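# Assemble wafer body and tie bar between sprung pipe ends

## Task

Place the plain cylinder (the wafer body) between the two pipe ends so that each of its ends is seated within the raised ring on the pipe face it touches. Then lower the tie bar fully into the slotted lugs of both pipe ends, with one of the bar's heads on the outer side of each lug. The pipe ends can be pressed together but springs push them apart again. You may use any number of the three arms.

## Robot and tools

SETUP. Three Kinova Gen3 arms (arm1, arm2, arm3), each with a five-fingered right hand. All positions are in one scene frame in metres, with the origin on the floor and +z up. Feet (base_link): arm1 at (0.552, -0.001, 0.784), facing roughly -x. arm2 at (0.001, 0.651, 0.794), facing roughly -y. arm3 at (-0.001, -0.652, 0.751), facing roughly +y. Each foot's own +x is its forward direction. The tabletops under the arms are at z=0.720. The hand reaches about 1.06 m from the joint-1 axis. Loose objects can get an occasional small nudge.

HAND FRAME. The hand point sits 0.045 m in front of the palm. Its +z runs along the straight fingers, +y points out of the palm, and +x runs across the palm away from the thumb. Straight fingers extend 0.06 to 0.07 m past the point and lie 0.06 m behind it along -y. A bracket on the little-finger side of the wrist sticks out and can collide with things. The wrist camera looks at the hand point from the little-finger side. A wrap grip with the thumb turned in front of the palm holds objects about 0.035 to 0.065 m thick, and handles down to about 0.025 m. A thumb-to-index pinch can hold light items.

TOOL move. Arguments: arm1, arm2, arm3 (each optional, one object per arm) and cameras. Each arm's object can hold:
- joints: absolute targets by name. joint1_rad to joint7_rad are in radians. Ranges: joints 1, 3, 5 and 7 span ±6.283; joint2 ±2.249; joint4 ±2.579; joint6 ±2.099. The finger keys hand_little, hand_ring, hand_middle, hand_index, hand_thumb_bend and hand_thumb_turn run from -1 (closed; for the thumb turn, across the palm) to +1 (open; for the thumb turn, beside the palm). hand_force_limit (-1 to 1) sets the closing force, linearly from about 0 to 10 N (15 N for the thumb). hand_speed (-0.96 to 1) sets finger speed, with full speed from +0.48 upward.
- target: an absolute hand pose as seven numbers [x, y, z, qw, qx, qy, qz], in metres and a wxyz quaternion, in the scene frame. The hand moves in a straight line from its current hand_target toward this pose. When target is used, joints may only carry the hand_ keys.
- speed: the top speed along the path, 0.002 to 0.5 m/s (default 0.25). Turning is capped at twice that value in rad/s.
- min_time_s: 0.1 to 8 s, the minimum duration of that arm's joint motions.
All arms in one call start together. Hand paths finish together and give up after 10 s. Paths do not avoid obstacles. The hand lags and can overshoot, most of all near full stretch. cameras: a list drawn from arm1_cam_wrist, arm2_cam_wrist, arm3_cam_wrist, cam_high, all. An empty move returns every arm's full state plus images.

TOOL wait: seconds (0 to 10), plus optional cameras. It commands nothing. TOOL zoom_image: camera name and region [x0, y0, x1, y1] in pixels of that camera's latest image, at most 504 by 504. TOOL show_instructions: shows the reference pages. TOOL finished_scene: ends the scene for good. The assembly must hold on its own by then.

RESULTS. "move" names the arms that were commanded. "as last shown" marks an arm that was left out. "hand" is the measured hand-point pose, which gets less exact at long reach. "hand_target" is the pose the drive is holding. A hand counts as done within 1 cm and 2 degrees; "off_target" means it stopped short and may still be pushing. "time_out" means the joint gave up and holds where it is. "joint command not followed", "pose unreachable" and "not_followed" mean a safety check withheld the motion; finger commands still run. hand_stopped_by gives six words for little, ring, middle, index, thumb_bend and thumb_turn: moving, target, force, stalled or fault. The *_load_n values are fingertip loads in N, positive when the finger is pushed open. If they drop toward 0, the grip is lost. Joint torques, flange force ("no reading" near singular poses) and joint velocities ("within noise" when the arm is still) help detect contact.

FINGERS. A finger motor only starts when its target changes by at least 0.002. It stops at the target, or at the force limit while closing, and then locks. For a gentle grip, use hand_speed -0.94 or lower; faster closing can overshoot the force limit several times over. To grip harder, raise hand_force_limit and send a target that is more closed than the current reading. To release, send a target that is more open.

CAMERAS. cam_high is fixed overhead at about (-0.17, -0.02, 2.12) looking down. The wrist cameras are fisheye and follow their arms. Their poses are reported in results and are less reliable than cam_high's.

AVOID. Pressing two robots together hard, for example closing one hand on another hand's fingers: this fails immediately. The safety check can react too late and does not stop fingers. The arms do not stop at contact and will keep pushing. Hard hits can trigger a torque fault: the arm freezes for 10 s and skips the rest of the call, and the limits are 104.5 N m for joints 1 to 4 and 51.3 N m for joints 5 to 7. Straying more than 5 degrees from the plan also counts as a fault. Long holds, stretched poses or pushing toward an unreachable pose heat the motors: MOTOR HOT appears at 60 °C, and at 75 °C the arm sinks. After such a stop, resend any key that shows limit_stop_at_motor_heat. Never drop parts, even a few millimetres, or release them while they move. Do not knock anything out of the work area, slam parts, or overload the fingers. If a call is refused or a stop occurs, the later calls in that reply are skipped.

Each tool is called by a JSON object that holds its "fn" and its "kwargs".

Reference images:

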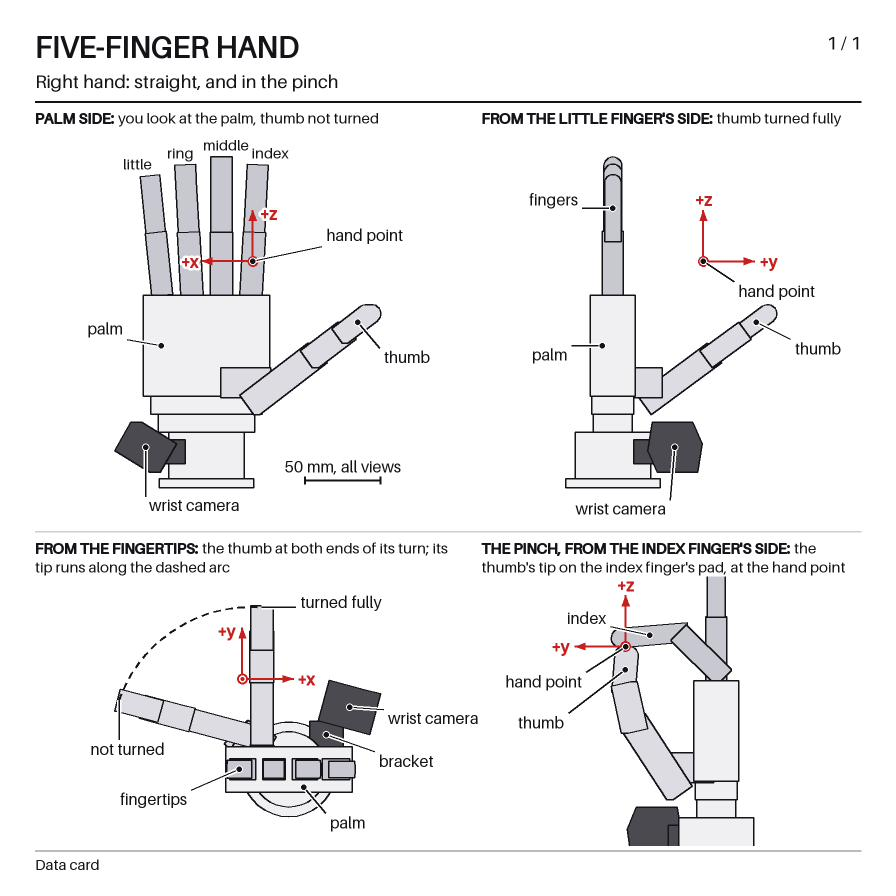

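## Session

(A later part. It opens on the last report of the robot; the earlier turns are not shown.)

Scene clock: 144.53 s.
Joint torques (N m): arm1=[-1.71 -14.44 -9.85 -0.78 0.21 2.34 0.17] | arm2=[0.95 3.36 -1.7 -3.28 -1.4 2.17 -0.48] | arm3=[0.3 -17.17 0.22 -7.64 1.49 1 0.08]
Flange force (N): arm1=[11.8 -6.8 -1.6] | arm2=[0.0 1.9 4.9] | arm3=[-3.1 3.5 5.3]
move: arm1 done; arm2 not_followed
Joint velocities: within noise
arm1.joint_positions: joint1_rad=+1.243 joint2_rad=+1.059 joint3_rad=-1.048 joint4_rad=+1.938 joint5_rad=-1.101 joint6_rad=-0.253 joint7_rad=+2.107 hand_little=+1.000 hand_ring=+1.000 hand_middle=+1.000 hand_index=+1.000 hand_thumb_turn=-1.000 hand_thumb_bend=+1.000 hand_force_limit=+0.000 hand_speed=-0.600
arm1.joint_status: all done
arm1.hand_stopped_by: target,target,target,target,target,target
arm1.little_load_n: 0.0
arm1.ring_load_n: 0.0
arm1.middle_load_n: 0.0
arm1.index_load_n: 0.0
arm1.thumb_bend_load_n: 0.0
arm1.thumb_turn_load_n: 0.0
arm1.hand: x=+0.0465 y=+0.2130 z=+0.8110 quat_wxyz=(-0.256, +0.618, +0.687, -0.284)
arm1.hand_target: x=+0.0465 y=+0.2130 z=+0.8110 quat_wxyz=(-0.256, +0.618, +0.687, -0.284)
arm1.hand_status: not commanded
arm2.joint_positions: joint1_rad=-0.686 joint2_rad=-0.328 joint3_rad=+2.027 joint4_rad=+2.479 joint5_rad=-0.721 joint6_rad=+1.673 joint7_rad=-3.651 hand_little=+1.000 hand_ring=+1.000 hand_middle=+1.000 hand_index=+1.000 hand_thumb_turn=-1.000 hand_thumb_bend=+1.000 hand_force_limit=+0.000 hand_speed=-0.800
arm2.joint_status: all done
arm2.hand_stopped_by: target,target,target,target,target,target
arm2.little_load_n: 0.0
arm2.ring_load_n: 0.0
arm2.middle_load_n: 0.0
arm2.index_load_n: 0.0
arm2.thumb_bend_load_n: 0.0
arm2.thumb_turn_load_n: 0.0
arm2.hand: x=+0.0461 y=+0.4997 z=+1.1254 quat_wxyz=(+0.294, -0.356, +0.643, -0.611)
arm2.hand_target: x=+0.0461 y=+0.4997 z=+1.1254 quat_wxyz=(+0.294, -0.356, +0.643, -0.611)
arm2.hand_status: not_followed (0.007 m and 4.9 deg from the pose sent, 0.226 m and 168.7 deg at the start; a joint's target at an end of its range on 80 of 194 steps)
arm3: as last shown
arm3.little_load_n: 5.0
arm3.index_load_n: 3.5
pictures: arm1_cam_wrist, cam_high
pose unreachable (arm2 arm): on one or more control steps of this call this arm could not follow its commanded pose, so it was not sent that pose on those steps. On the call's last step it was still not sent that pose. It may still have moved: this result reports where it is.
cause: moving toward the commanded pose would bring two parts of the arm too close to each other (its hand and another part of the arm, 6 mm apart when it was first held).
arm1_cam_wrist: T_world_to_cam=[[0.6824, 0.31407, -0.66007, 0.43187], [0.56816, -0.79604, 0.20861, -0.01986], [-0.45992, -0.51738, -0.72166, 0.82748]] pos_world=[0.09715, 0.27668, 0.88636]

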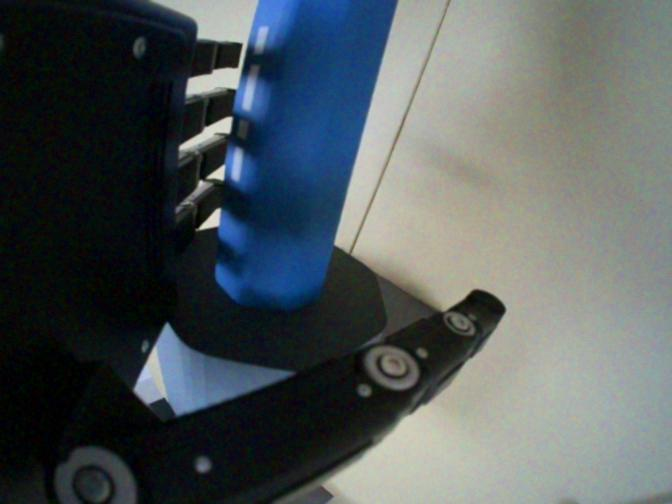

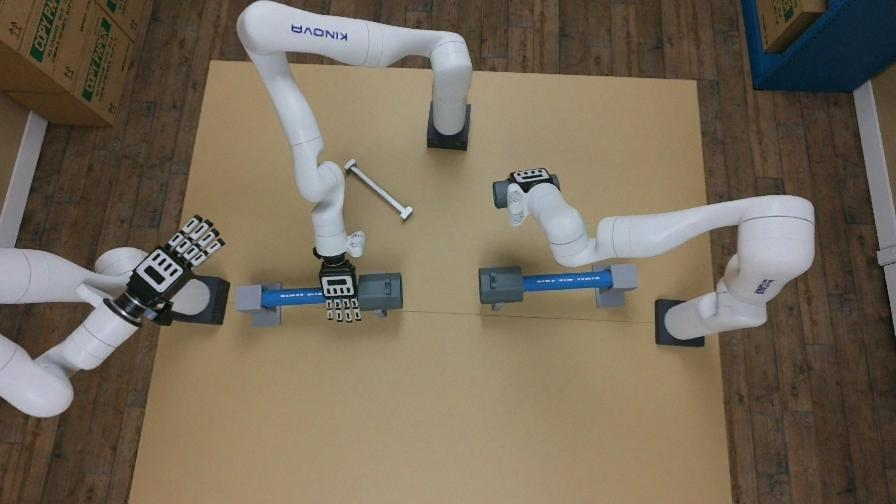

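{"fn": "move", "kwargs": {"arm1": {"target": [0.12, 0.215, 0.98, -0.2559, 0.6179, 0.6869, -0.2845], "speed": 0.2}, "arm2": {"joints": {"joint1_rad": -0.7, "joint2_rad": -0.1, "joint3_rad": 0.0, "joint4_rad": 1.4, "joint5_rad": 0.0, "joint6_rad": 1.5, "joint7_rad": -1.5}}, "arm3": {"target": [-0.22, -0.15, 1.08, 0.2845, -0.6869, 0.6179, -0.2559], "speed": 0.2}, "cameras": ["all"]}}

Scene clock: 152.87 s.
Joint torques (N m): arm1=[0.56 -10.9 -2.94 -6.2 -0.82 0.39 0.23] | arm2=[1.03 -7.53 -0.6 -9.56 -0.08 -0.91 -0.47] | arm3=[0.32 -23.31 0.26 -7.23 1.56 1.39 0.05]
Flange force (N): arm1=[2.0 -7.7 -4.1] | arm2=[0.9 -1.5 2.2] | arm3=[-5.8 4.7 -2.0]
move: arm1 done; arm2 done; arm3 done
Joint velocities: within noise
arm1.joint_positions: joint1_rad=+1.089 joint2_rad=+0.367 joint3_rad=-0.481 joint4_rad=+1.983 joint5_rad=-1.028 joint6_rad=+0.475 joint7_rad=+1.690 hand_little=+1.000 hand_ring=+1.000 hand_middle=+1.000 hand_index=+1.000 hand_thumb_turn=-1.000 hand_thumb_bend=+1.000 hand_force_limit=+0.000 hand_speed=-0.600
arm1.joint_status: not commanded
arm1.hand_stopped_by: target,target,target,target,target,target
arm1.little_load_n: 0.0
arm1.ring_load_n: 0.0
arm1.middle_load_n: 0.0
arm1.index_load_n: 0.0
arm1.thumb_bend_load_n: 0.0
arm1.thumb_turn_load_n: 0.0
arm1.hand: x=+0.1200 y=+0.2150 z=+0.9800 quat_wxyz=(-0.256, +0.618, +0.687, -0.284)
arm1.hand_target: x=+0.1200 y=+0.2150 z=+0.9800 quat_wxyz=(-0.256, +0.618, +0.687, -0.284)
arm1.hand_status: done (0.000 m and 0.0 deg from the pose sent, 0.184 m and 0.0 deg at the start)
arm2.joint_positions: joint1_rad=-0.700 joint2_rad=-0.100 joint3_rad=+0.000 joint4_rad=+1.400 joint5_rad=+0.000 joint6_rad=+1.500 joint7_rad=-1.500 hand_little=+1.000 hand_ring=+1.000 hand_middle=+1.000 hand_index=+1.000 hand_thumb_turn=-1.000 hand_thumb_bend=+1.000 hand_force_limit=+0.000 hand_speed=-0.800
arm2.joint_status: all done
arm2.hand_stopped_by: target,target,target,target,target,target
arm2.little_load_n: 0.0
arm2.ring_load_n: 0.0
arm2.middle_load_n: 0.0
arm2.index_load_n: 0.0
arm2.thumb_bend_load_n: 0.0
arm2.thumb_turn_load_n: 0.0
arm2.hand: x=+0.2785 y=+0.3666 z=+1.2859 quat_wxyz=(-0.147, -0.398, -0.902, +0.083)
arm2.hand_target: x=+0.2785 y=+0.3666 z=+1.2859 quat_wxyz=(-0.147, -0.398, -0.902, +0.083)
arm2.hand_status: not commanded
arm3.joint_positions: joint1_rad=-0.776 joint2_rad=+0.781 joint3_rad=-0.086 joint4_rad=+0.763 joint5_rad=+0.739 joint6_rad=+2.076 joint7_rad=-2.078 hand_little=+0.422 hand_ring=+0.450 hand_middle=+0.644 hand_index=+0.477 hand_thumb_turn=-1.000 hand_thumb_bend=+0.439 hand_force_limit=+0.000 hand_speed=-0.900
arm3.joint_status: not commanded
arm3.hand_stopped_by: force,force,force,force,force,target
arm3.little_load_n: 4.5
arm3.ring_load_n: 1.5
arm3.middle_load_n: 0.0
arm3.index_load_n: 3.5
arm3.thumb_bend_load_n: 17.5
arm3.thumb_turn_load_n: 7.0
arm3.hand: x=-0.2200 y=-0.1500 z=+1.0800 quat_wxyz=(-0.284, +0.687, -0.618, +0.256)
arm3.hand_target: x=-0.2200 y=-0.1500 z=+1.0800 quat_wxyz=(-0.284, +0.687, -0.618, +0.256)
arm3.hand_status: done (0.000 m and 0.0 deg from the pose sent, 0.483 m and 5.2 deg at the start)
pictures: arm1_cam_wrist, arm2_cam_wrist, arm3_cam_wrist, cam_high
arm1_cam_wrist: T_world_to_cam=[[0.6824, 0.31407, -0.66007, 0.49264], [0.56816, -0.79604, 0.20861, -0.09528], [-0.45992, -0.51738, -0.72166, 0.98428]] pos_world=[0.17065, 0.27868, 1.05536]
arm2_cam_wrist: T_world_to_cam=[[0.51168, 0.85256, -0.10638, -0.32423], [0.62953, -0.28778, 0.72171, -0.99622], [0.58469, -0.43626, -0.68397, 0.98948]] pos_world=[0.21452, 0.4214, 1.36127]
arm3_cam_wrist: T_world_to_cam=[[-0.67783, -0.31962, -0.66211, 0.51467], [-0.58878, 0.77533, 0.22849, -0.26188], [0.44032, 0.54471, -0.71372, 1.06336]] pos_world=[-0.27356, -0.21169, 1.15955]

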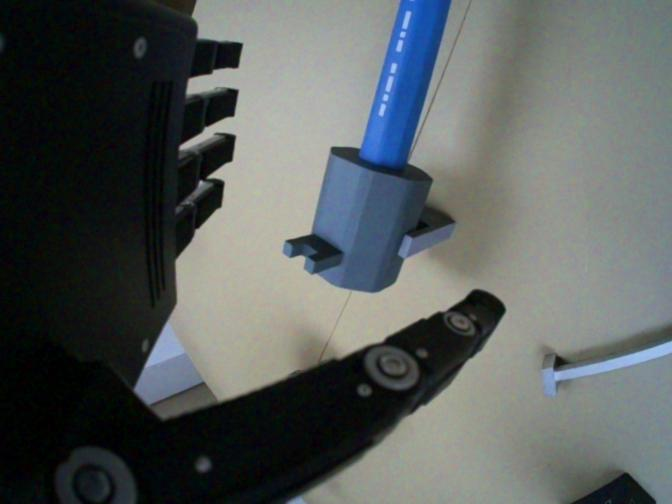

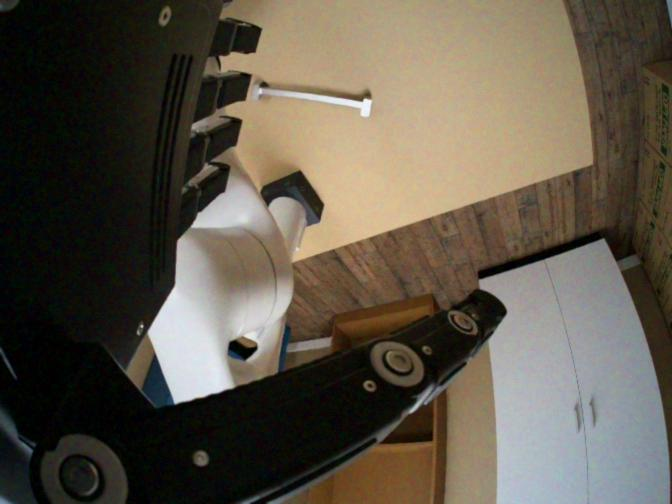

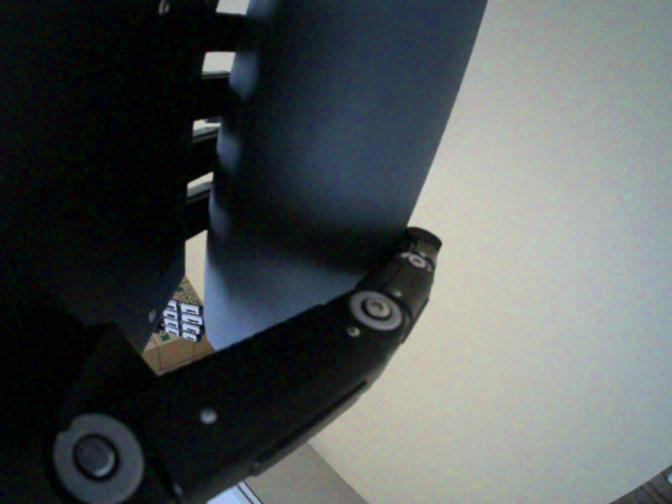

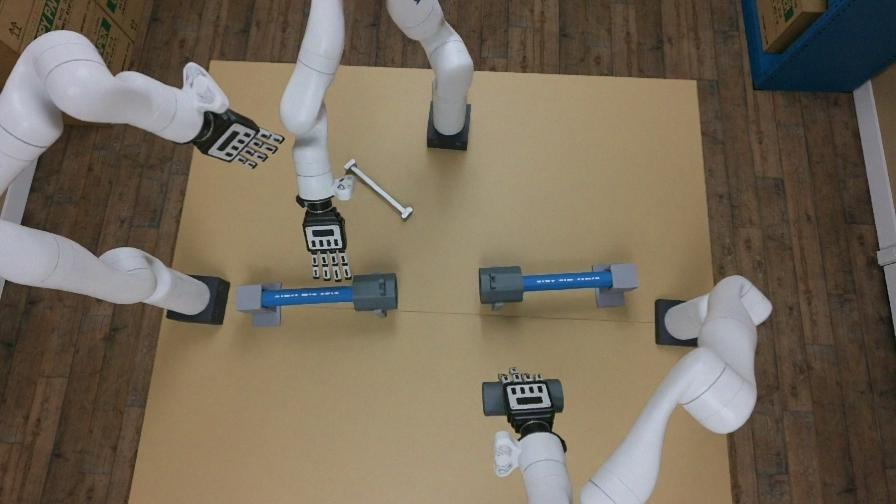

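{"fn": "zoom_image", "kwargs": {"camera": "arm1_cam_wrist", "region": [270, 130, 480, 310]}}

{"fn": "zoom_image", "kwargs": {"camera": "arm1_cam_wrist", "region": [530, 320, 672, 440]}}

{"fn": "zoom_image", "kwargs": {"camera": "arm2_cam_wrist", "region": [240, 60, 400, 140]}}

{"fn": "zoom_image", "kwargs": {"camera": "cam_high", "region": [450, 340, 600, 450]}}

Scaled by 2.400 from the camera's image (finer frame: 960x720).

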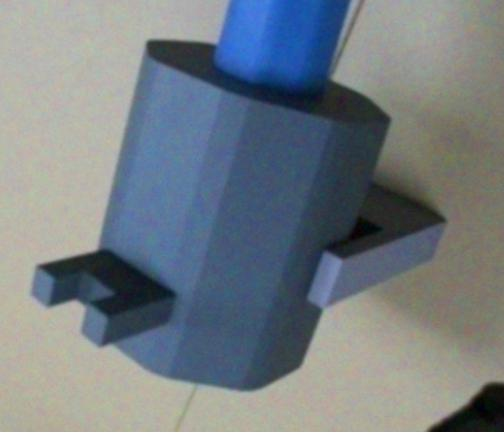

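Scaled by 3.549 from the camera's image (finer frame: 960x720).

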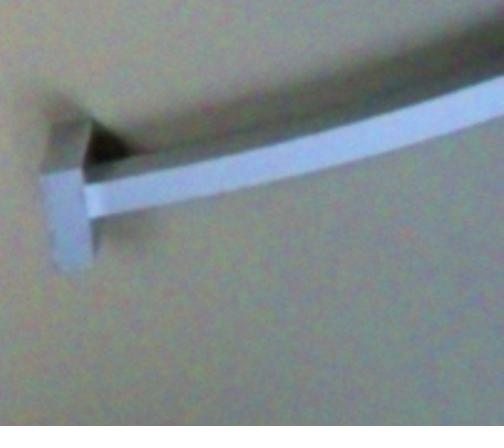

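Scaled by 3.150 from the camera's image (finer frame: 960x720).

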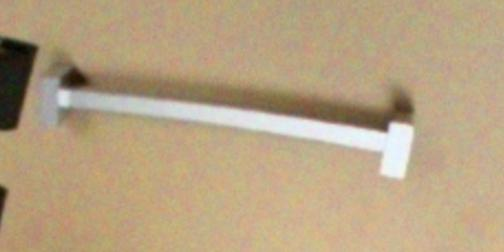

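Scaled by 3.360 from the camera's image (finer frame: 1280x720).

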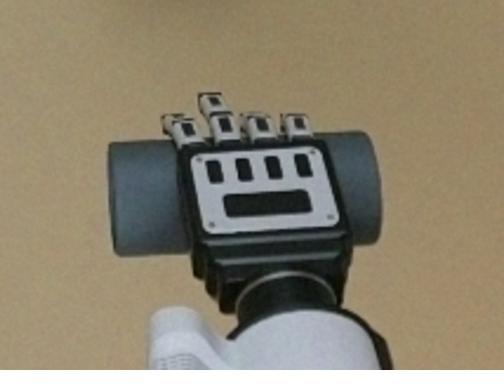

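{"fn": "move", "kwargs": {"arm1": {"target": [0.16, -0.298, 1.0, -0.2559, 0.6179, 0.6869, -0.2845], "speed": 0.3}, "cameras": ["cam_high", "arm1_cam_wrist"]}}

Scene clock: 157.67 s.
Joint torques (N m): arm1=[0.4 -8.73 -3.7 -5.99 1.39 -0.38 0.23] | arm2=[1.01 -7.56 -0.6 -9.56 -0.06 -0.93 -0.46] | arm3=[0.34 -23.2 0.3 -7.2 1.53 1.39 0.08]
Flange force (N): arm1=[-1.3 -0.5 -1.4] | arm2=[0.8 -1.6 2.1] | arm3=[-5.6 4.6 -2.0]
move: arm1 done
Joint velocities: within noise
arm1.joint_positions: joint1_rad=-0.067 joint2_rad=+0.379 joint3_rad=-1.174 joint4_rad=+2.070 joint5_rad=-1.736 joint6_rad=-0.983 joint7_rad=+1.243 hand_little=+1.000 hand_ring=+1.000 hand_middle=+1.000 hand_index=+1.000 hand_thumb_turn=-1.000 hand_thumb_bend=+1.000 hand_force_limit=+0.000 hand_speed=-0.600
arm1.joint_status: not commanded
arm1.hand_stopped_by: target,target,target,target,target,target
arm1.little_load_n: 0.0
arm1.ring_load_n: 0.0
arm1.middle_load_n: 0.0
arm1.index_load_n: 0.0
arm1.thumb_bend_load_n: 0.0
arm1.thumb_turn_load_n: 0.0
arm1.hand: x=+0.1600 y=-0.2980 z=+1.0000 quat_wxyz=(-0.256, +0.618, +0.687, -0.284)
arm1.hand_target: x=+0.1600 y=-0.2980 z=+1.0000 quat_wxyz=(-0.256, +0.618, +0.687, -0.284)
arm1.hand_status: done (0.000 m and 0.0 deg from the pose sent, 0.515 m and 0.0 deg at the start)
arm2, arm3: as last shown
arm2.thumb_bend_load_n: -0.5
arm3.ring_load_n: 1.0
pictures: arm1_cam_wrist, cam_high
arm1_cam_wrist: T_world_to_cam=[[0.68238, 0.31401, -0.66011, 0.6397], [0.56812, -0.79607, 0.20859, -0.53052], [-0.46, -0.51736, -0.72162, 0.75167]] pos_world=[0.21065, -0.23432, 1.07536]

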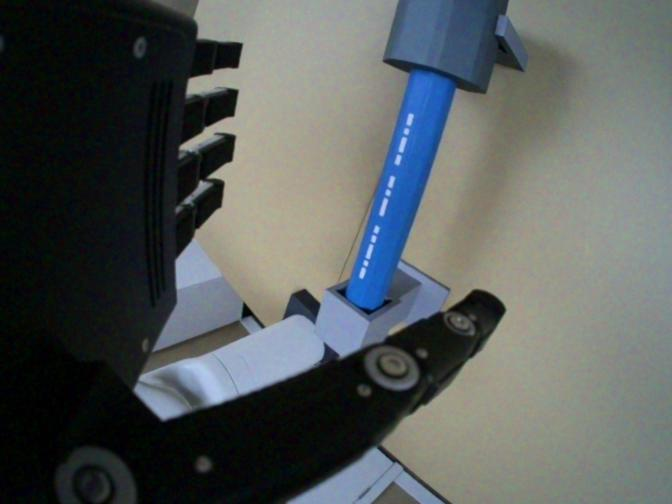

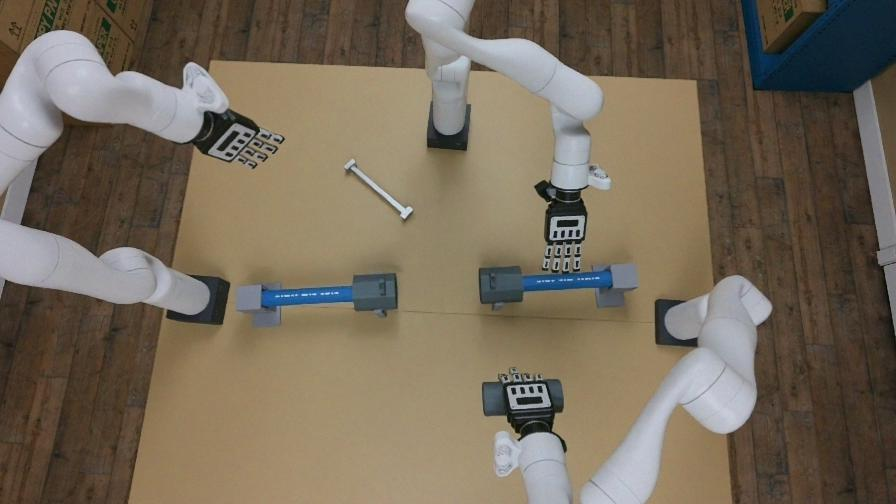

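{"fn": "move", "kwargs": {"arm1": {"target": [0.103, -0.298, 0.87, -0.2559, 0.6179, 0.6869, -0.2845], "speed": 0.2}, "arm2": {"joints": {"joint1_rad": 0.0, "joint2_rad": 0.3, "joint3_rad": 0.0, "joint4_rad": 2.286, "joint5_rad": 0.0, "joint6_rad": -1.8, "joint7_rad": 0.0}}, "cameras": ["cam_high", "arm1_cam_wrist"]}}

Scene clock: 166.33 s.
Joint torques (N m): arm1=[0.42 -13.72 -4.95 -3.62 1.27 -0.88 0.28] | arm2=[1.02 -12.76 -0.5 -8 -0.1 -2.29 -0.5] | arm3=[0.31 -23.24 0.28 -7.16 1.59 1.41 0.12]
Flange force (N): arm1=[-1.3 -1.3 -0.8] | arm2=[-6.7 4.4 -0.3] | arm3=[-5.7 4.7 -2.1]
move: arm1 done; arm2 time_out
Joint velocities: within noise
arm1.joint_positions: joint1_rad=-0.194 joint2_rad=+0.750 joint3_rad=-0.966 joint4_rad=+2.111 joint5_rad=-1.264 joint6_rad=-1.064 joint7_rad=+0.924 hand_little=+1.000 hand_ring=+1.000 hand_middle=+1.000 hand_index=+1.000 hand_thumb_turn=-1.000 hand_thumb_bend=+1.000 hand_force_limit=+0.000 hand_speed=-0.600
arm1.joint_status: not commanded
arm1.hand_stopped_by: target,target,target,target,target,target
arm1.little_load_n: 0.0
arm1.ring_load_n: 0.0
arm1.middle_load_n: 0.0
arm1.index_load_n: 0.0
arm1.thumb_bend_load_n: 0.0
arm1.thumb_turn_load_n: 0.0
arm1.hand: x=+0.1030 y=-0.2980 z=+0.8700 quat_wxyz=(-0.256, +0.618, +0.687, -0.284)
arm1.hand_target: x=+0.1030 y=-0.2980 z=+0.8700 quat_wxyz=(-0.256, +0.618, +0.687, -0.284)
arm1.hand_status: done (0.000 m and 0.0 deg from the pose sent, 0.142 m and 0.0 deg at the start)
arm2.joint_positions: joint1_rad=-0.051 joint2_rad=+0.271 joint3_rad=+0.000 joint4_rad=+2.218 joint5_rad=+0.000 joint6_rad=-0.394 joint7_rad=-0.312 hand_little=+1.000 hand_ring=+1.000 hand_middle=+1.000 hand_index=+1.000 hand_thumb_turn=-1.000 hand_thumb_bend=+1.000 hand_force_limit=+0.000 hand_speed=-0.800
arm2.joint_status: joint1_rad time_out (moved +0.649 of +0.700); joint2_rad time_out (moved +0.371 of +0.400); joint4_rad time_out (moved +0.818 of +0.886); joint6_rad time_out (moved -1.894 of -3.300); joint7_rad time_out (moved +1.188 of +1.500); the others done
arm2.hand_stopped_by: target,target,target,target,target,target
arm2.little_load_n: 0.0
arm2.ring_load_n: 0.0
arm2.middle_load_n: 0.0
arm2.index_load_n: 0.0
arm2.thumb_bend_load_n: 0.0
arm2.thumb_turn_load_n: 0.0
arm2.hand: x=+0.0365 y=+0.0935 z=+1.0342 quat_wxyz=(-0.079, -0.125, -0.856, +0.496)
arm2.hand_target: x=+0.0365 y=+0.0935 z=+1.0342 quat_wxyz=(-0.079, -0.125, -0.856, +0.496)
arm2.hand_status: not commanded
arm3: as last shown
arm3.little_load_n: 5.0
arm3.ring_load_n: 1.5
arm3.thumb_turn_load_n: 7.5
pictures: arm1_cam_wrist, cam_high
led back after a hold (arm2 arm): the arm was led back toward your command in small steps, so it may still be short of it.
joint command not followed: on one or more control steps a check withheld the commanded joint targets of the arm2 arm, and it was not sent them on those steps.
cause: the commanded joint targets, or the way to them, would bring a part of the robot too close to another arm (this arm's hand and a part of the arm1 arm, along the way the arms are being sent, or toward where that arm still pushes).
arm1_cam_wrist: T_world_to_cam=[[0.6824, 0.31407, -0.66007, 0.59275], [0.56816, -0.79604, 0.20861, -0.47104], [-0.45992, -0.51738, -0.72166, 0.63166]] pos_world=[0.15365, -0.23432, 0.94536]

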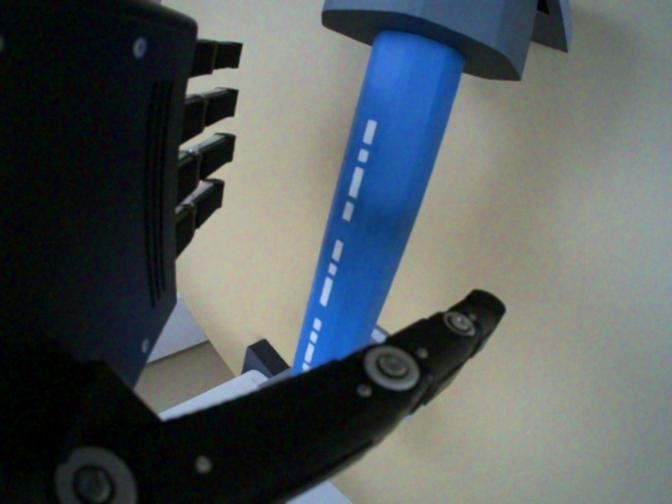

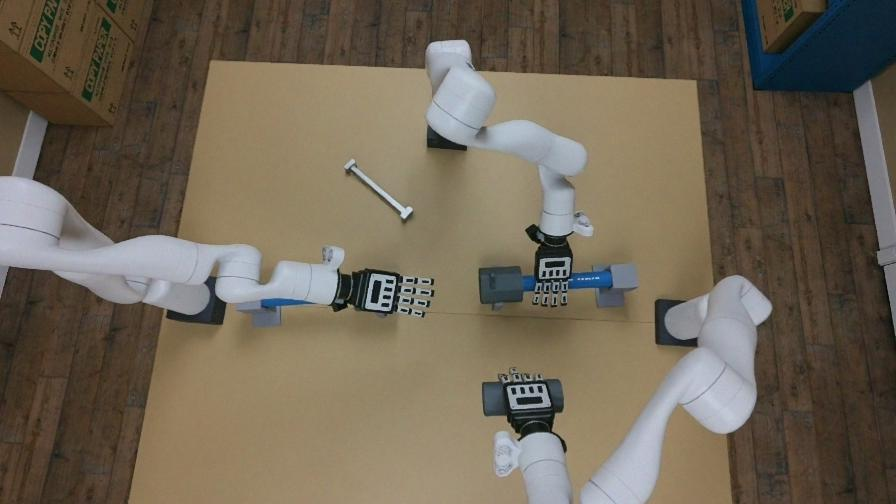

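{"fn": "move", "kwargs": {"arm2": {"joints": {"joint1_rad": -0.2, "joint2_rad": 0.3, "joint3_rad": 0.0, "joint4_rad": 2.286, "joint5_rad": 0.0, "joint6_rad": -1.8, "joint7_rad": 0.0}}, "arm1": {"target": [0.103, -0.298, 0.812, -0.2559, 0.6179, 0.6869, -0.2845], "speed": 0.08}, "cameras": ["cam_high", "arm1_cam_wrist"]}}

Scene clock: 168.60 s.
Joint torques (N m): arm1=[0.43 -14.85 -5.14 -2.44 1.16 -1.05 0.31] | arm2=[1.07 -12.33 -0.44 -7.02 -0.08 -1.89 -0.49] | arm3=[0.33 -23.27 0.15 -7.17 1.56 1.46 0.06]
Flange force (N): arm1=[-1.0 -1.1 -0.6] | arm2=[-2.5 0.4 -2.5] | arm3=[-6.0 4.6 -2.1]
move: arm1 done; arm2 done
Joint velocities: within noise
arm1.joint_positions: joint1_rad=-0.242 joint2_rad=+0.901 joint3_rad=-0.902 joint4_rad=+2.135 joint5_rad=-1.100 joint6_rad=-1.142 joint7_rad=+0.788 hand_little=+1.000 hand_ring=+1.000 hand_middle=+1.000 hand_index=+1.000 hand_thumb_turn=-1.000 hand_thumb_bend=+1.000 hand_force_limit=+0.000 hand_speed=-0.600
arm1.joint_status: not commanded
arm1.hand_stopped_by: target,target,target,target,target,target
arm1.little_load_n: -0.5
arm1.ring_load_n: 0.0
arm1.middle_load_n: 0.0
arm1.index_load_n: 0.0
arm1.thumb_bend_load_n: 0.0
arm1.thumb_turn_load_n: 0.0
arm1.hand: x=+0.1030 y=-0.2980 z=+0.8120 quat_wxyz=(-0.256, +0.618, +0.687, -0.284)
arm1.hand_target: x=+0.1030 y=-0.2980 z=+0.8120 quat_wxyz=(-0.256, +0.618, +0.687, -0.284)
arm1.hand_status: done (0.000 m and 0.0 deg from the pose sent, 0.058 m and 0.0 deg at the start)
arm2.joint_positions: joint1_rad=-0.200 joint2_rad=+0.300 joint3_rad=+0.000 joint4_rad=+2.286 joint5_rad=+0.000 joint6_rad=-1.800 joint7_rad=+0.000 hand_little=+1.000 hand_ring=+1.000 hand_middle=+1.000 hand_index=+1.000 hand_thumb_turn=-1.000 hand_thumb_bend=+1.000 hand_force_limit=+0.000 hand_speed=-0.800
arm2.joint_status: all done
arm2.hand_stopped_by: target,target,target,target,target,target
arm2.little_load_n: 0.0
arm2.ring_load_n: 0.0
arm2.middle_load_n: 0.0
arm2.index_load_n: 0.0
arm2.thumb_bend_load_n: 0.0
arm2.thumb_turn_load_n: 0.0
arm2.hand: x=+0.1058 y=+0.1014 z=+1.4002 quat_wxyz=(-0.076, +0.036, -0.380, +0.921)
arm2.hand_target: x=+0.1058 y=+0.1014 z=+1.4003 quat_wxyz=(-0.076, +0.036, -0.380, +0.921)
arm2.hand_status: not commanded
arm3: as last shown
arm3.thumb_turn_load_n: 7.0
pictures: arm1_cam_wrist, cam_high
arm1_cam_wrist: T_world_to_cam=[[0.6824, 0.31407, -0.66007, 0.55447], [0.56816, -0.79604, 0.20861, -0.45894], [-0.45992, -0.51738, -0.72166, 0.5898]] pos_world=[0.15365, -0.23432, 0.88736]

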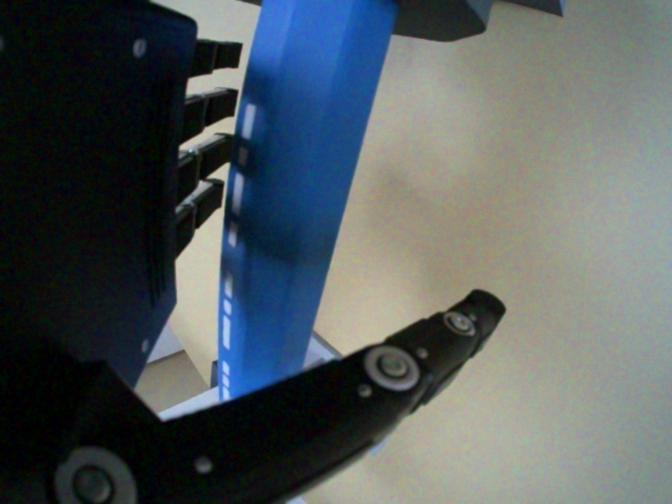

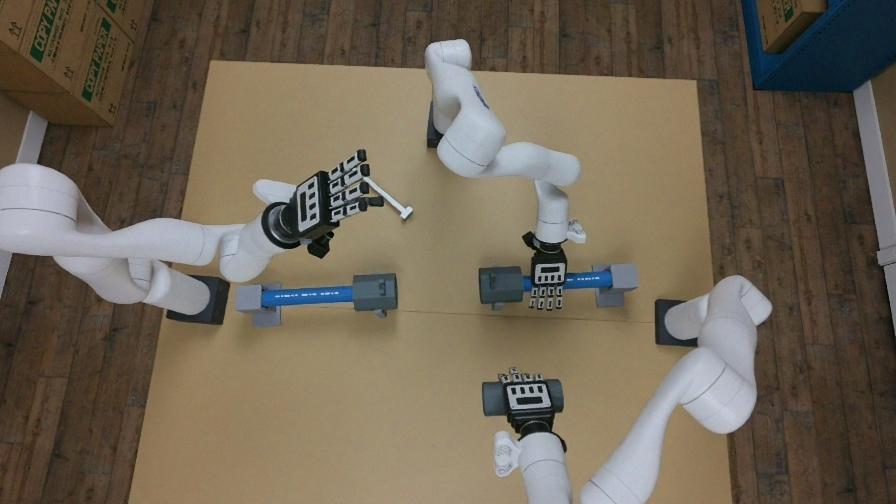

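{"fn": "move", "kwargs": {"arm2": {"joints": {"joint1_rad": -0.85, "joint2_rad": 0.6, "joint3_rad": 0.0, "joint4_rad": 2.286, "joint5_rad": 0.0, "joint6_rad": -1.8, "joint7_rad": 0.0}}, "arm1": {"joints": {"hand_thumb_bend": 0.2, "hand_index": 0.4, "hand_middle": 0.4, "hand_ring": 0.4, "hand_little": 0.4, "hand_speed": -0.8}}, "cameras": ["arm2_cam_wrist", "arm1_cam_wrist"]}}

Scene clock: 172.93 s.
Joint torques (N m): arm1=[-0.36 -14.58 -5.92 -0.43 0.29 -0.51 0.24] | arm2=[1.04 -15.64 -0.36 -5.25 -0.09 -2.36 -0.47] | arm3=[0.33 -23.23 0.2 -7.2 1.56 1.35 0.04]
Flange force (N): arm1=[-1.8 -3.7 5.1] | arm2=[-1.9 -0.2 -2.5] | arm3=[-5.9 4.5 -2.3]
move: arm1 done; arm2 done
Joint velocities: within noise
arm1.joint_positions: joint1_rad=-0.242 joint2_rad=+0.901 joint3_rad=-0.902 joint4_rad=+2.135 joint5_rad=-1.100 joint6_rad=-1.142 joint7_rad=+0.788 hand_little=+0.400 hand_ring=+0.401 hand_middle=+0.400 hand_index=+0.400 hand_thumb_turn=-1.000 hand_thumb_bend=+0.200 hand_force_limit=+0.000 hand_speed=-0.800
arm1.joint_status: all done
arm1.hand_stopped_by: target,target,target,target,target,target
arm1.little_load_n: 1.0
arm1.ring_load_n: 1.5
arm1.middle_load_n: 0.5
arm1.index_load_n: 1.0
arm1.thumb_bend_load_n: 0.0
arm1.thumb_turn_load_n: 0.0
arm1.hand: x=+0.1030 y=-0.2980 z=+0.8120 quat_wxyz=(-0.256, +0.618, +0.687, -0.284)
arm1.hand_target: x=+0.1030 y=-0.2980 z=+0.8120 quat_wxyz=(-0.256, +0.618, +0.687, -0.284)
arm1.hand_status: not commanded
arm2.joint_positions: joint1_rad=-0.850 joint2_rad=+0.600 joint3_rad=+0.000 joint4_rad=+2.286 joint5_rad=+0.000 joint6_rad=-1.800 joint7_rad=+0.000 hand_little=+1.000 hand_ring=+1.000 hand_middle=+1.000 hand_index=+1.000 hand_thumb_turn=-1.000 hand_thumb_bend=+1.000 hand_force_limit=+0.000 hand_speed=-0.800
arm2.joint_status: all done
arm2.hand_stopped_by: target,target,target,target,target,target
arm2.little_load_n: 0.0
arm2.ring_load_n: 0.0
arm2.middle_load_n: 0.0
arm2.index_load_n: 0.0
arm2.thumb_bend_load_n: 0.0
arm2.thumb_turn_load_n: 0.0
arm2.hand: x=+0.4685 y=+0.2258 z=+1.2167 quat_wxyz=(-0.338, +0.209, -0.474, +0.786)
arm2.hand_target: x=+0.4685 y=+0.2258 z=+1.2167 quat_wxyz=(-0.338, +0.209, -0.474, +0.786)
arm2.hand_status: not commanded
arm3: as last shown
arm3.little_load_n: 4.5
arm3.index_load_n: 3.0
pictures: arm1_cam_wrist, arm2_cam_wrist
arm1_cam_wrist: T_world_to_cam=[[0.6824, 0.31407, -0.66007, 0.55447], [0.56816, -0.79604, 0.20861, -0.45894], [-0.45992, -0.51738, -0.72166, 0.5898]] pos_world=[0.15365, -0.23432, 0.88736]
arm2_cam_wrist: T_world_to_cam=[[0.09681, -0.51005, -0.85468, 1.1037], [0.34858, 0.8217, -0.45089, 0.20147], [0.93227, -0.25427, 0.25734, -0.57963]] pos_world=[0.36329, 0.25001, 1.18331]

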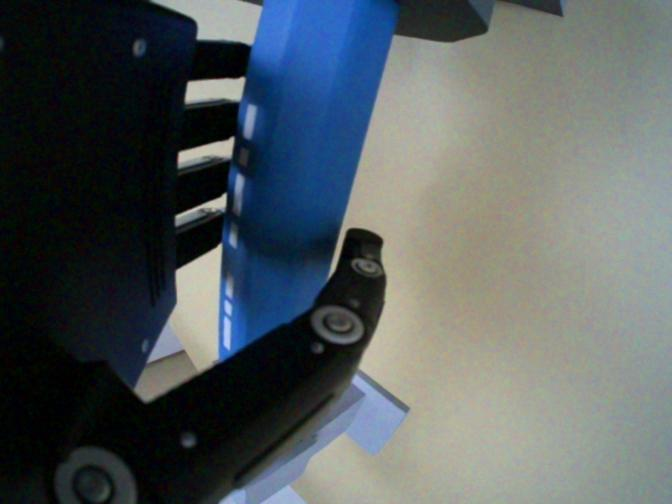

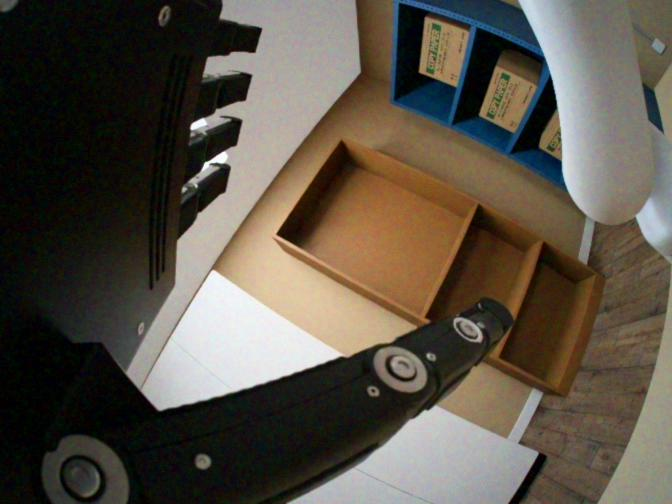

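{"fn": "move", "kwargs": {"arm2": {"target": [0.3553, 0.2052, 0.90, 0.2949, -0.3163, 0.6595, -0.6149], "speed": 0.2}, "arm1": {"joints": {"hand_thumb_bend": -0.81, "hand_index": -0.81, "hand_middle": -0.81, "hand_ring": -0.81, "hand_little": -0.81, "hand_speed": -0.85}}, "cameras": ["arm2_cam_wrist", "arm1_cam_wrist", "cam_high"]}}

Scene clock: 177.83 s.
Joint torques (N m): arm1=[-2.52 -14.02 -8.2 6.29 -3.04 0.88 0.3] | arm2=[1.09 -17.23 0.09 -1.11 -0.18 -2.62 -0.5] | arm3=[0.35 -23.23 0.24 -7.3 1.52 1.5 0.08]
Flange force (N): arm1=[-4.6 -10.5 25.0] | arm2=[-2.9 -0.6 -3.1] | arm3=[-5.1 4.6 -1.2]
move: arm1 off_target; arm2 done
Joint velocities: within noise
arm1.joint_positions: joint1_rad=-0.242 joint2_rad=+0.901 joint3_rad=-0.902 joint4_rad=+2.135 joint5_rad=-1.100 joint6_rad=-1.142 joint7_rad=+0.788 hand_little=+0.348 hand_ring=+0.362 hand_middle=+0.361 hand_index=+0.348 hand_thumb_turn=-1.000 hand_thumb_bend=+0.078 hand_force_limit=+0.000 hand_speed=-0.850
arm1.joint_status: hand_little off_target (ended at +0.348, target -0.810); hand_ring off_target (ended at +0.362, target -0.810); hand_middle off_target (ended at +0.361, target -0.810); hand_index off_target (ended at +0.348, target -0.810); hand_thumb_bend off_target (ended at +0.078, target -0.810); the others done
arm1.hand_stopped_by: force,force,force,force,force,target
arm1.little_load_n: 7.0
arm1.ring_load_n: 6.0
arm1.middle_load_n: 5.0
arm1.index_load_n: 7.0
arm1.thumb_bend_load_n: 7.5
arm1.thumb_turn_load_n: 0.0
arm1.hand: x=+0.1030 y=-0.2980 z=+0.8120 quat_wxyz=(-0.256, +0.618, +0.687, -0.284)
arm1.hand_target: x=+0.1030 y=-0.2980 z=+0.8120 quat_wxyz=(-0.256, +0.618, +0.687, -0.284)
arm1.hand_status: not commanded
arm2.joint_positions: joint1_rad=-0.598 joint2_rad=+1.085 joint3_rad=+0.220 joint4_rad=+2.357 joint5_rad=+0.456 joint6_rad=-1.849 joint7_rad=-0.058 hand_little=+1.000 hand_ring=+1.000 hand_middle=+1.000 hand_index=+1.000 hand_thumb_turn=-1.000 hand_thumb_bend=+1.000 hand_force_limit=+0.000 hand_speed=-0.800
arm2.joint_status: not commanded
arm2.hand_stopped_by: target,target,target,target,target,target
arm2.little_load_n: 0.0
arm2.ring_load_n: 0.0
arm2.middle_load_n: 0.0
arm2.index_load_n: 0.0
arm2.thumb_bend_load_n: 0.0
arm2.thumb_turn_load_n: 0.0
arm2.hand: x=+0.3553 y=+0.2052 z=+0.9000 quat_wxyz=(-0.295, +0.316, -0.659, +0.615)
arm2.hand_target: x=+0.3553 y=+0.2052 z=+0.9000 quat_wxyz=(-0.295, +0.316, -0.659, +0.615)
arm2.hand_status: done (0.000 m and 0.0 deg from the pose sent, 0.337 m and 31.9 deg at the start)
arm3: as last shown
arm3.little_load_n: 5.0
arm3.ring_load_n: 1.0
arm3.index_load_n: 3.5
pictures: arm1_cam_wrist, arm2_cam_wrist, cam_high
arm1_cam_wrist: T_world_to_cam=[[0.6824, 0.31407, -0.66007, 0.55447], [0.56816, -0.79604, 0.20861, -0.45894], [-0.45992, -0.51738, -0.72166, 0.5898]] pos_world=[0.15365, -0.23432, 0.88736]
arm2_cam_wrist: T_world_to_cam=[[-0.25849, -0.17509, -0.95001, 0.97681], [0.14148, 0.96597, -0.21653, -0.05192], [0.9556, -0.19038, -0.22492, 0.01479]] pos_world=[0.24572, 0.224, 0.92007]

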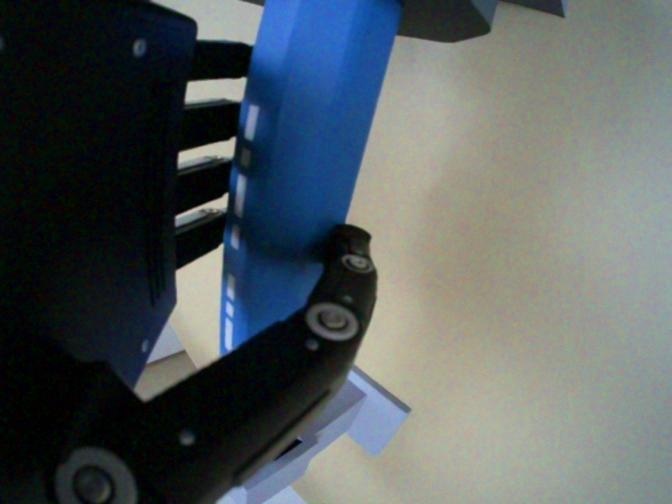

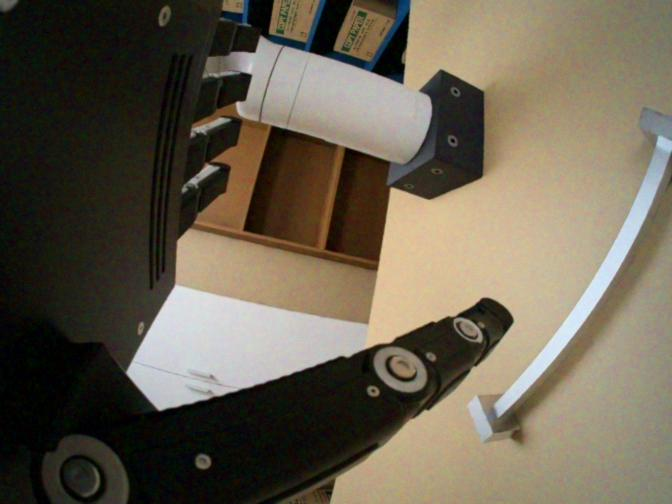

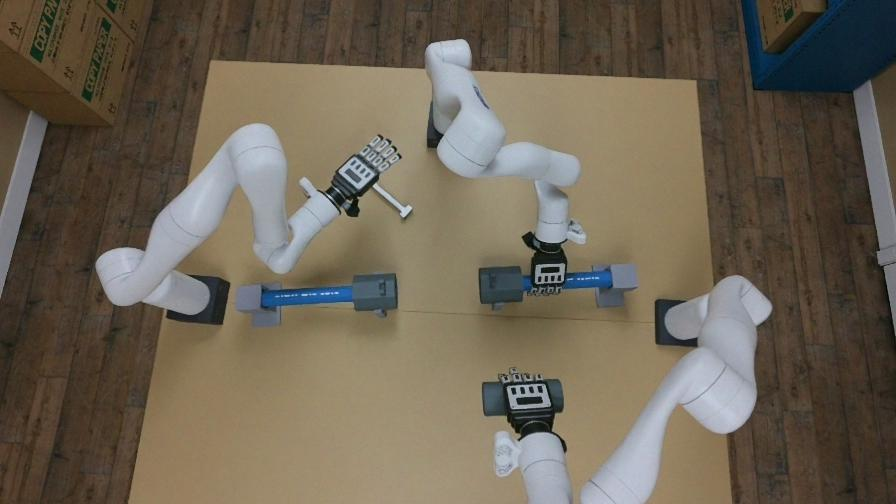

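{"fn": "zoom_image", "kwargs": {"camera": "arm2_cam_wrist", "region": [450, 360, 560, 460]}}

{"fn": "zoom_image", "kwargs": {"camera": "arm2_cam_wrist", "region": [592, 80, 672, 160]}}

Scaled by 4.582 from the camera's image (finer frame: 960x720).

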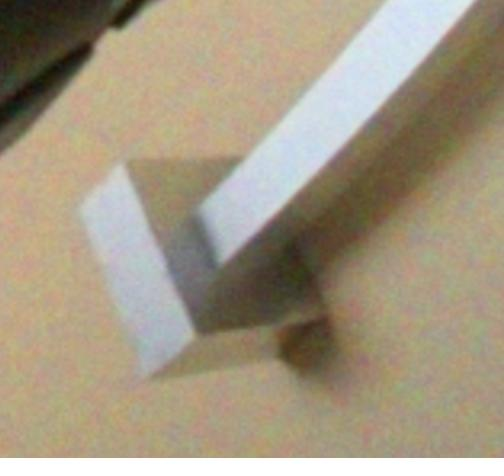

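Scaled by 6.300 from the camera's image (finer frame: 960x720).

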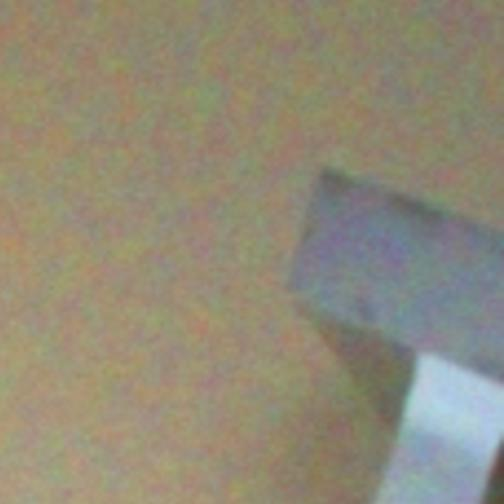

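{"fn": "move", "kwargs": {"arm2": {"target": [0.3447, 0.2106, 0.79, 0.2949, -0.3163, 0.6595, -0.6149], "speed": 0.12, "joints": {"hand_thumb_bend": 0.05, "hand_index": 0.35, "hand_middle": 0.35, "hand_ring": 0.35, "hand_little": 0.35, "hand_speed": -0.5}}, "cameras": ["arm2_cam_wrist", "cam_high"]}}

Scene clock: 182.53 s.
Joint torques (N m): arm1=[-2.52 -14.06 -8.18 6.35 -3.07 0.87 0.26] | arm2=[1.09 -17.8 0.03 0.28 0.06 -2.62 -0.49] | arm3=[0.29 -23.21 0.21 -7.2 1.52 1.44 0.08]
Flange force (N): arm1=[-4.7 -10.7 25.3] | arm2=[-2.6 -1.8 -3.2] | arm3=[-5.7 4.5 -1.8]
move: arm2 done
Joint velocities: within noise
arm1, arm3: as last shown
arm1.ring_load_n: 6.5
arm2.joint_positions: joint1_rad=-0.562 joint2_rad=+1.415 joint3_rad=+0.175 joint4_rad=+2.213 joint5_rad=+0.443 joint6_rad=-2.015 joint7_rad=+0.033 hand_little=+0.350 hand_ring=+0.350 hand_middle=+0.350 hand_index=+0.350 hand_thumb_turn=-1.000 hand_thumb_bend=+0.050 hand_force_limit=+0.000 hand_speed=-0.500
arm2.joint_status: all done
arm2.hand_stopped_by: target,target,target,target,target,target
arm2.little_load_n: 0.0
arm2.ring_load_n: 0.0
arm2.middle_load_n: 0.0
arm2.index_load_n: 0.0
arm2.thumb_bend_load_n: 0.0
arm2.thumb_turn_load_n: -0.5
arm2.hand: x=+0.3447 y=+0.2106 z=+0.7900 quat_wxyz=(-0.295, +0.316, -0.659, +0.615)
arm2.hand_target: x=+0.3447 y=+0.2106 z=+0.7900 quat_wxyz=(-0.295, +0.316, -0.659, +0.615)
arm2.hand_status: done (0.000 m and 0.0 deg from the pose sent, 0.111 m and 0.0 deg at the start)
arm3.ring_load_n: 1.5
arm3.thumb_bend_load_n: 17.0
arm2_cam_wrist: T_world_to_cam=[[-0.25849, -0.17509, -0.95001, 0.87052], [0.14148, 0.96597, -0.21653, -0.07946], [0.9556, -0.19038, -0.22492, 0.0012]] pos_world=[0.23512, 0.2294, 0.81007]

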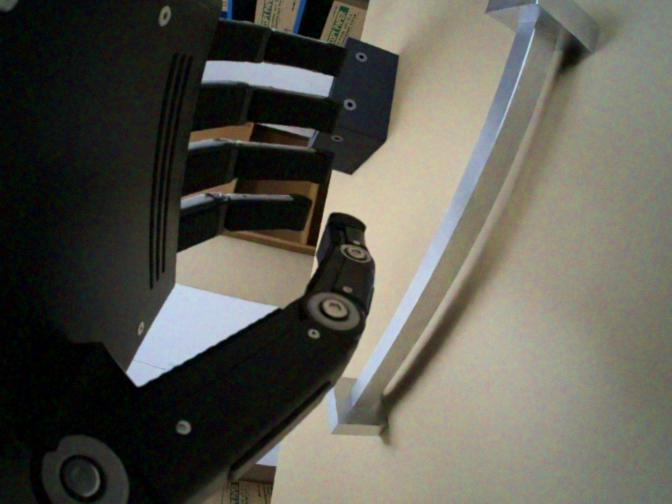

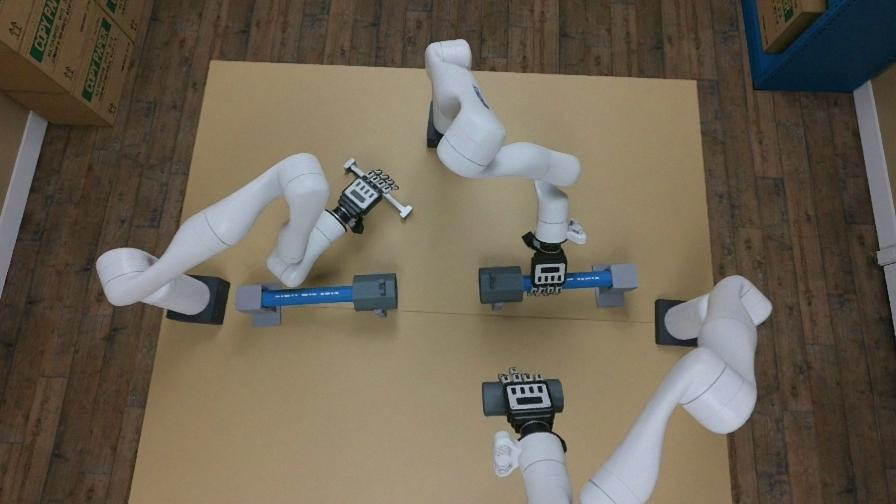

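{"fn": "move", "kwargs": {"arm2": {"target": [0.3446, 0.2107, 0.7375, 0.2949, -0.3163, 0.6595, -0.6149], "speed": 0.06}, "cameras": ["arm2_cam_wrist"]}}

Scene clock: 184.60 s.
Joint torques (N m): arm1=[-2.56 -14.11 -8.15 6.27 -3.02 0.83 0.32] | arm2=[52.8 19.31 34.91 5 -0.23 -4.86 -0.49] | arm3=[0.27 -23.29 0.27 -7.13 1.53 1.41 0.05]
Flange force (N): arm1=[-4.5 -10.5 25.1] | arm2=[-123.6 -82.8 121.5] | arm3=[-6.3 4.6 -2.4]
move: arm2 done
Joint velocities: within noise
arm1, arm3: as last shown
arm1.ring_load_n: 6.0
arm1.thumb_turn_load_n: 0.5
arm2.joint_positions: joint1_rad=-0.556 joint2_rad=+1.546 joint3_rad=+0.154 joint4_rad=+2.102 joint5_rad=+0.427 joint6_rad=-2.029 joint7_rad=+0.050 hand_little=+0.350 hand_ring=+0.350 hand_middle=+0.350 hand_index=+0.350 hand_thumb_turn=-1.000 hand_thumb_bend=+0.050 hand_force_limit=+0.000 hand_speed=-0.500
arm2.joint_status: not commanded
arm2.hand_stopped_by: target,target,target,target,target,target
arm2.little_load_n: 0.0
arm2.ring_load_n: 0.0
arm2.middle_load_n: 0.0
arm2.index_load_n: -0.5
arm2.thumb_bend_load_n: 0.0
arm2.thumb_turn_load_n: 0.5
arm2.hand: x=+0.3447 y=+0.2107 z=+0.7376 quat_wxyz=(-0.295, +0.316, -0.659, +0.615)
arm2.hand_target: x=+0.3446 y=+0.2107 z=+0.7375 quat_wxyz=(-0.295, +0.316, -0.659, +0.615)
arm2.hand_status: done (0.000 m and 0.0 deg from the pose sent, 0.053 m and 0.0 deg at the start)
arm3.ring_load_n: 1.0
arm2_cam_wrist: T_world_to_cam=[[-0.25828, -0.17511, -0.95007, 0.82063], [0.14152, 0.96597, -0.21651, -0.09093], [0.95565, -0.19037, -0.22471, -0.01067]] pos_world=[0.23502, 0.2295, 0.75757]

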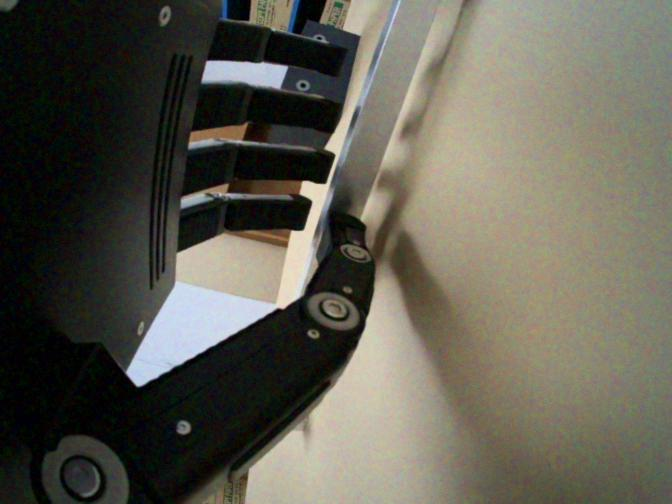

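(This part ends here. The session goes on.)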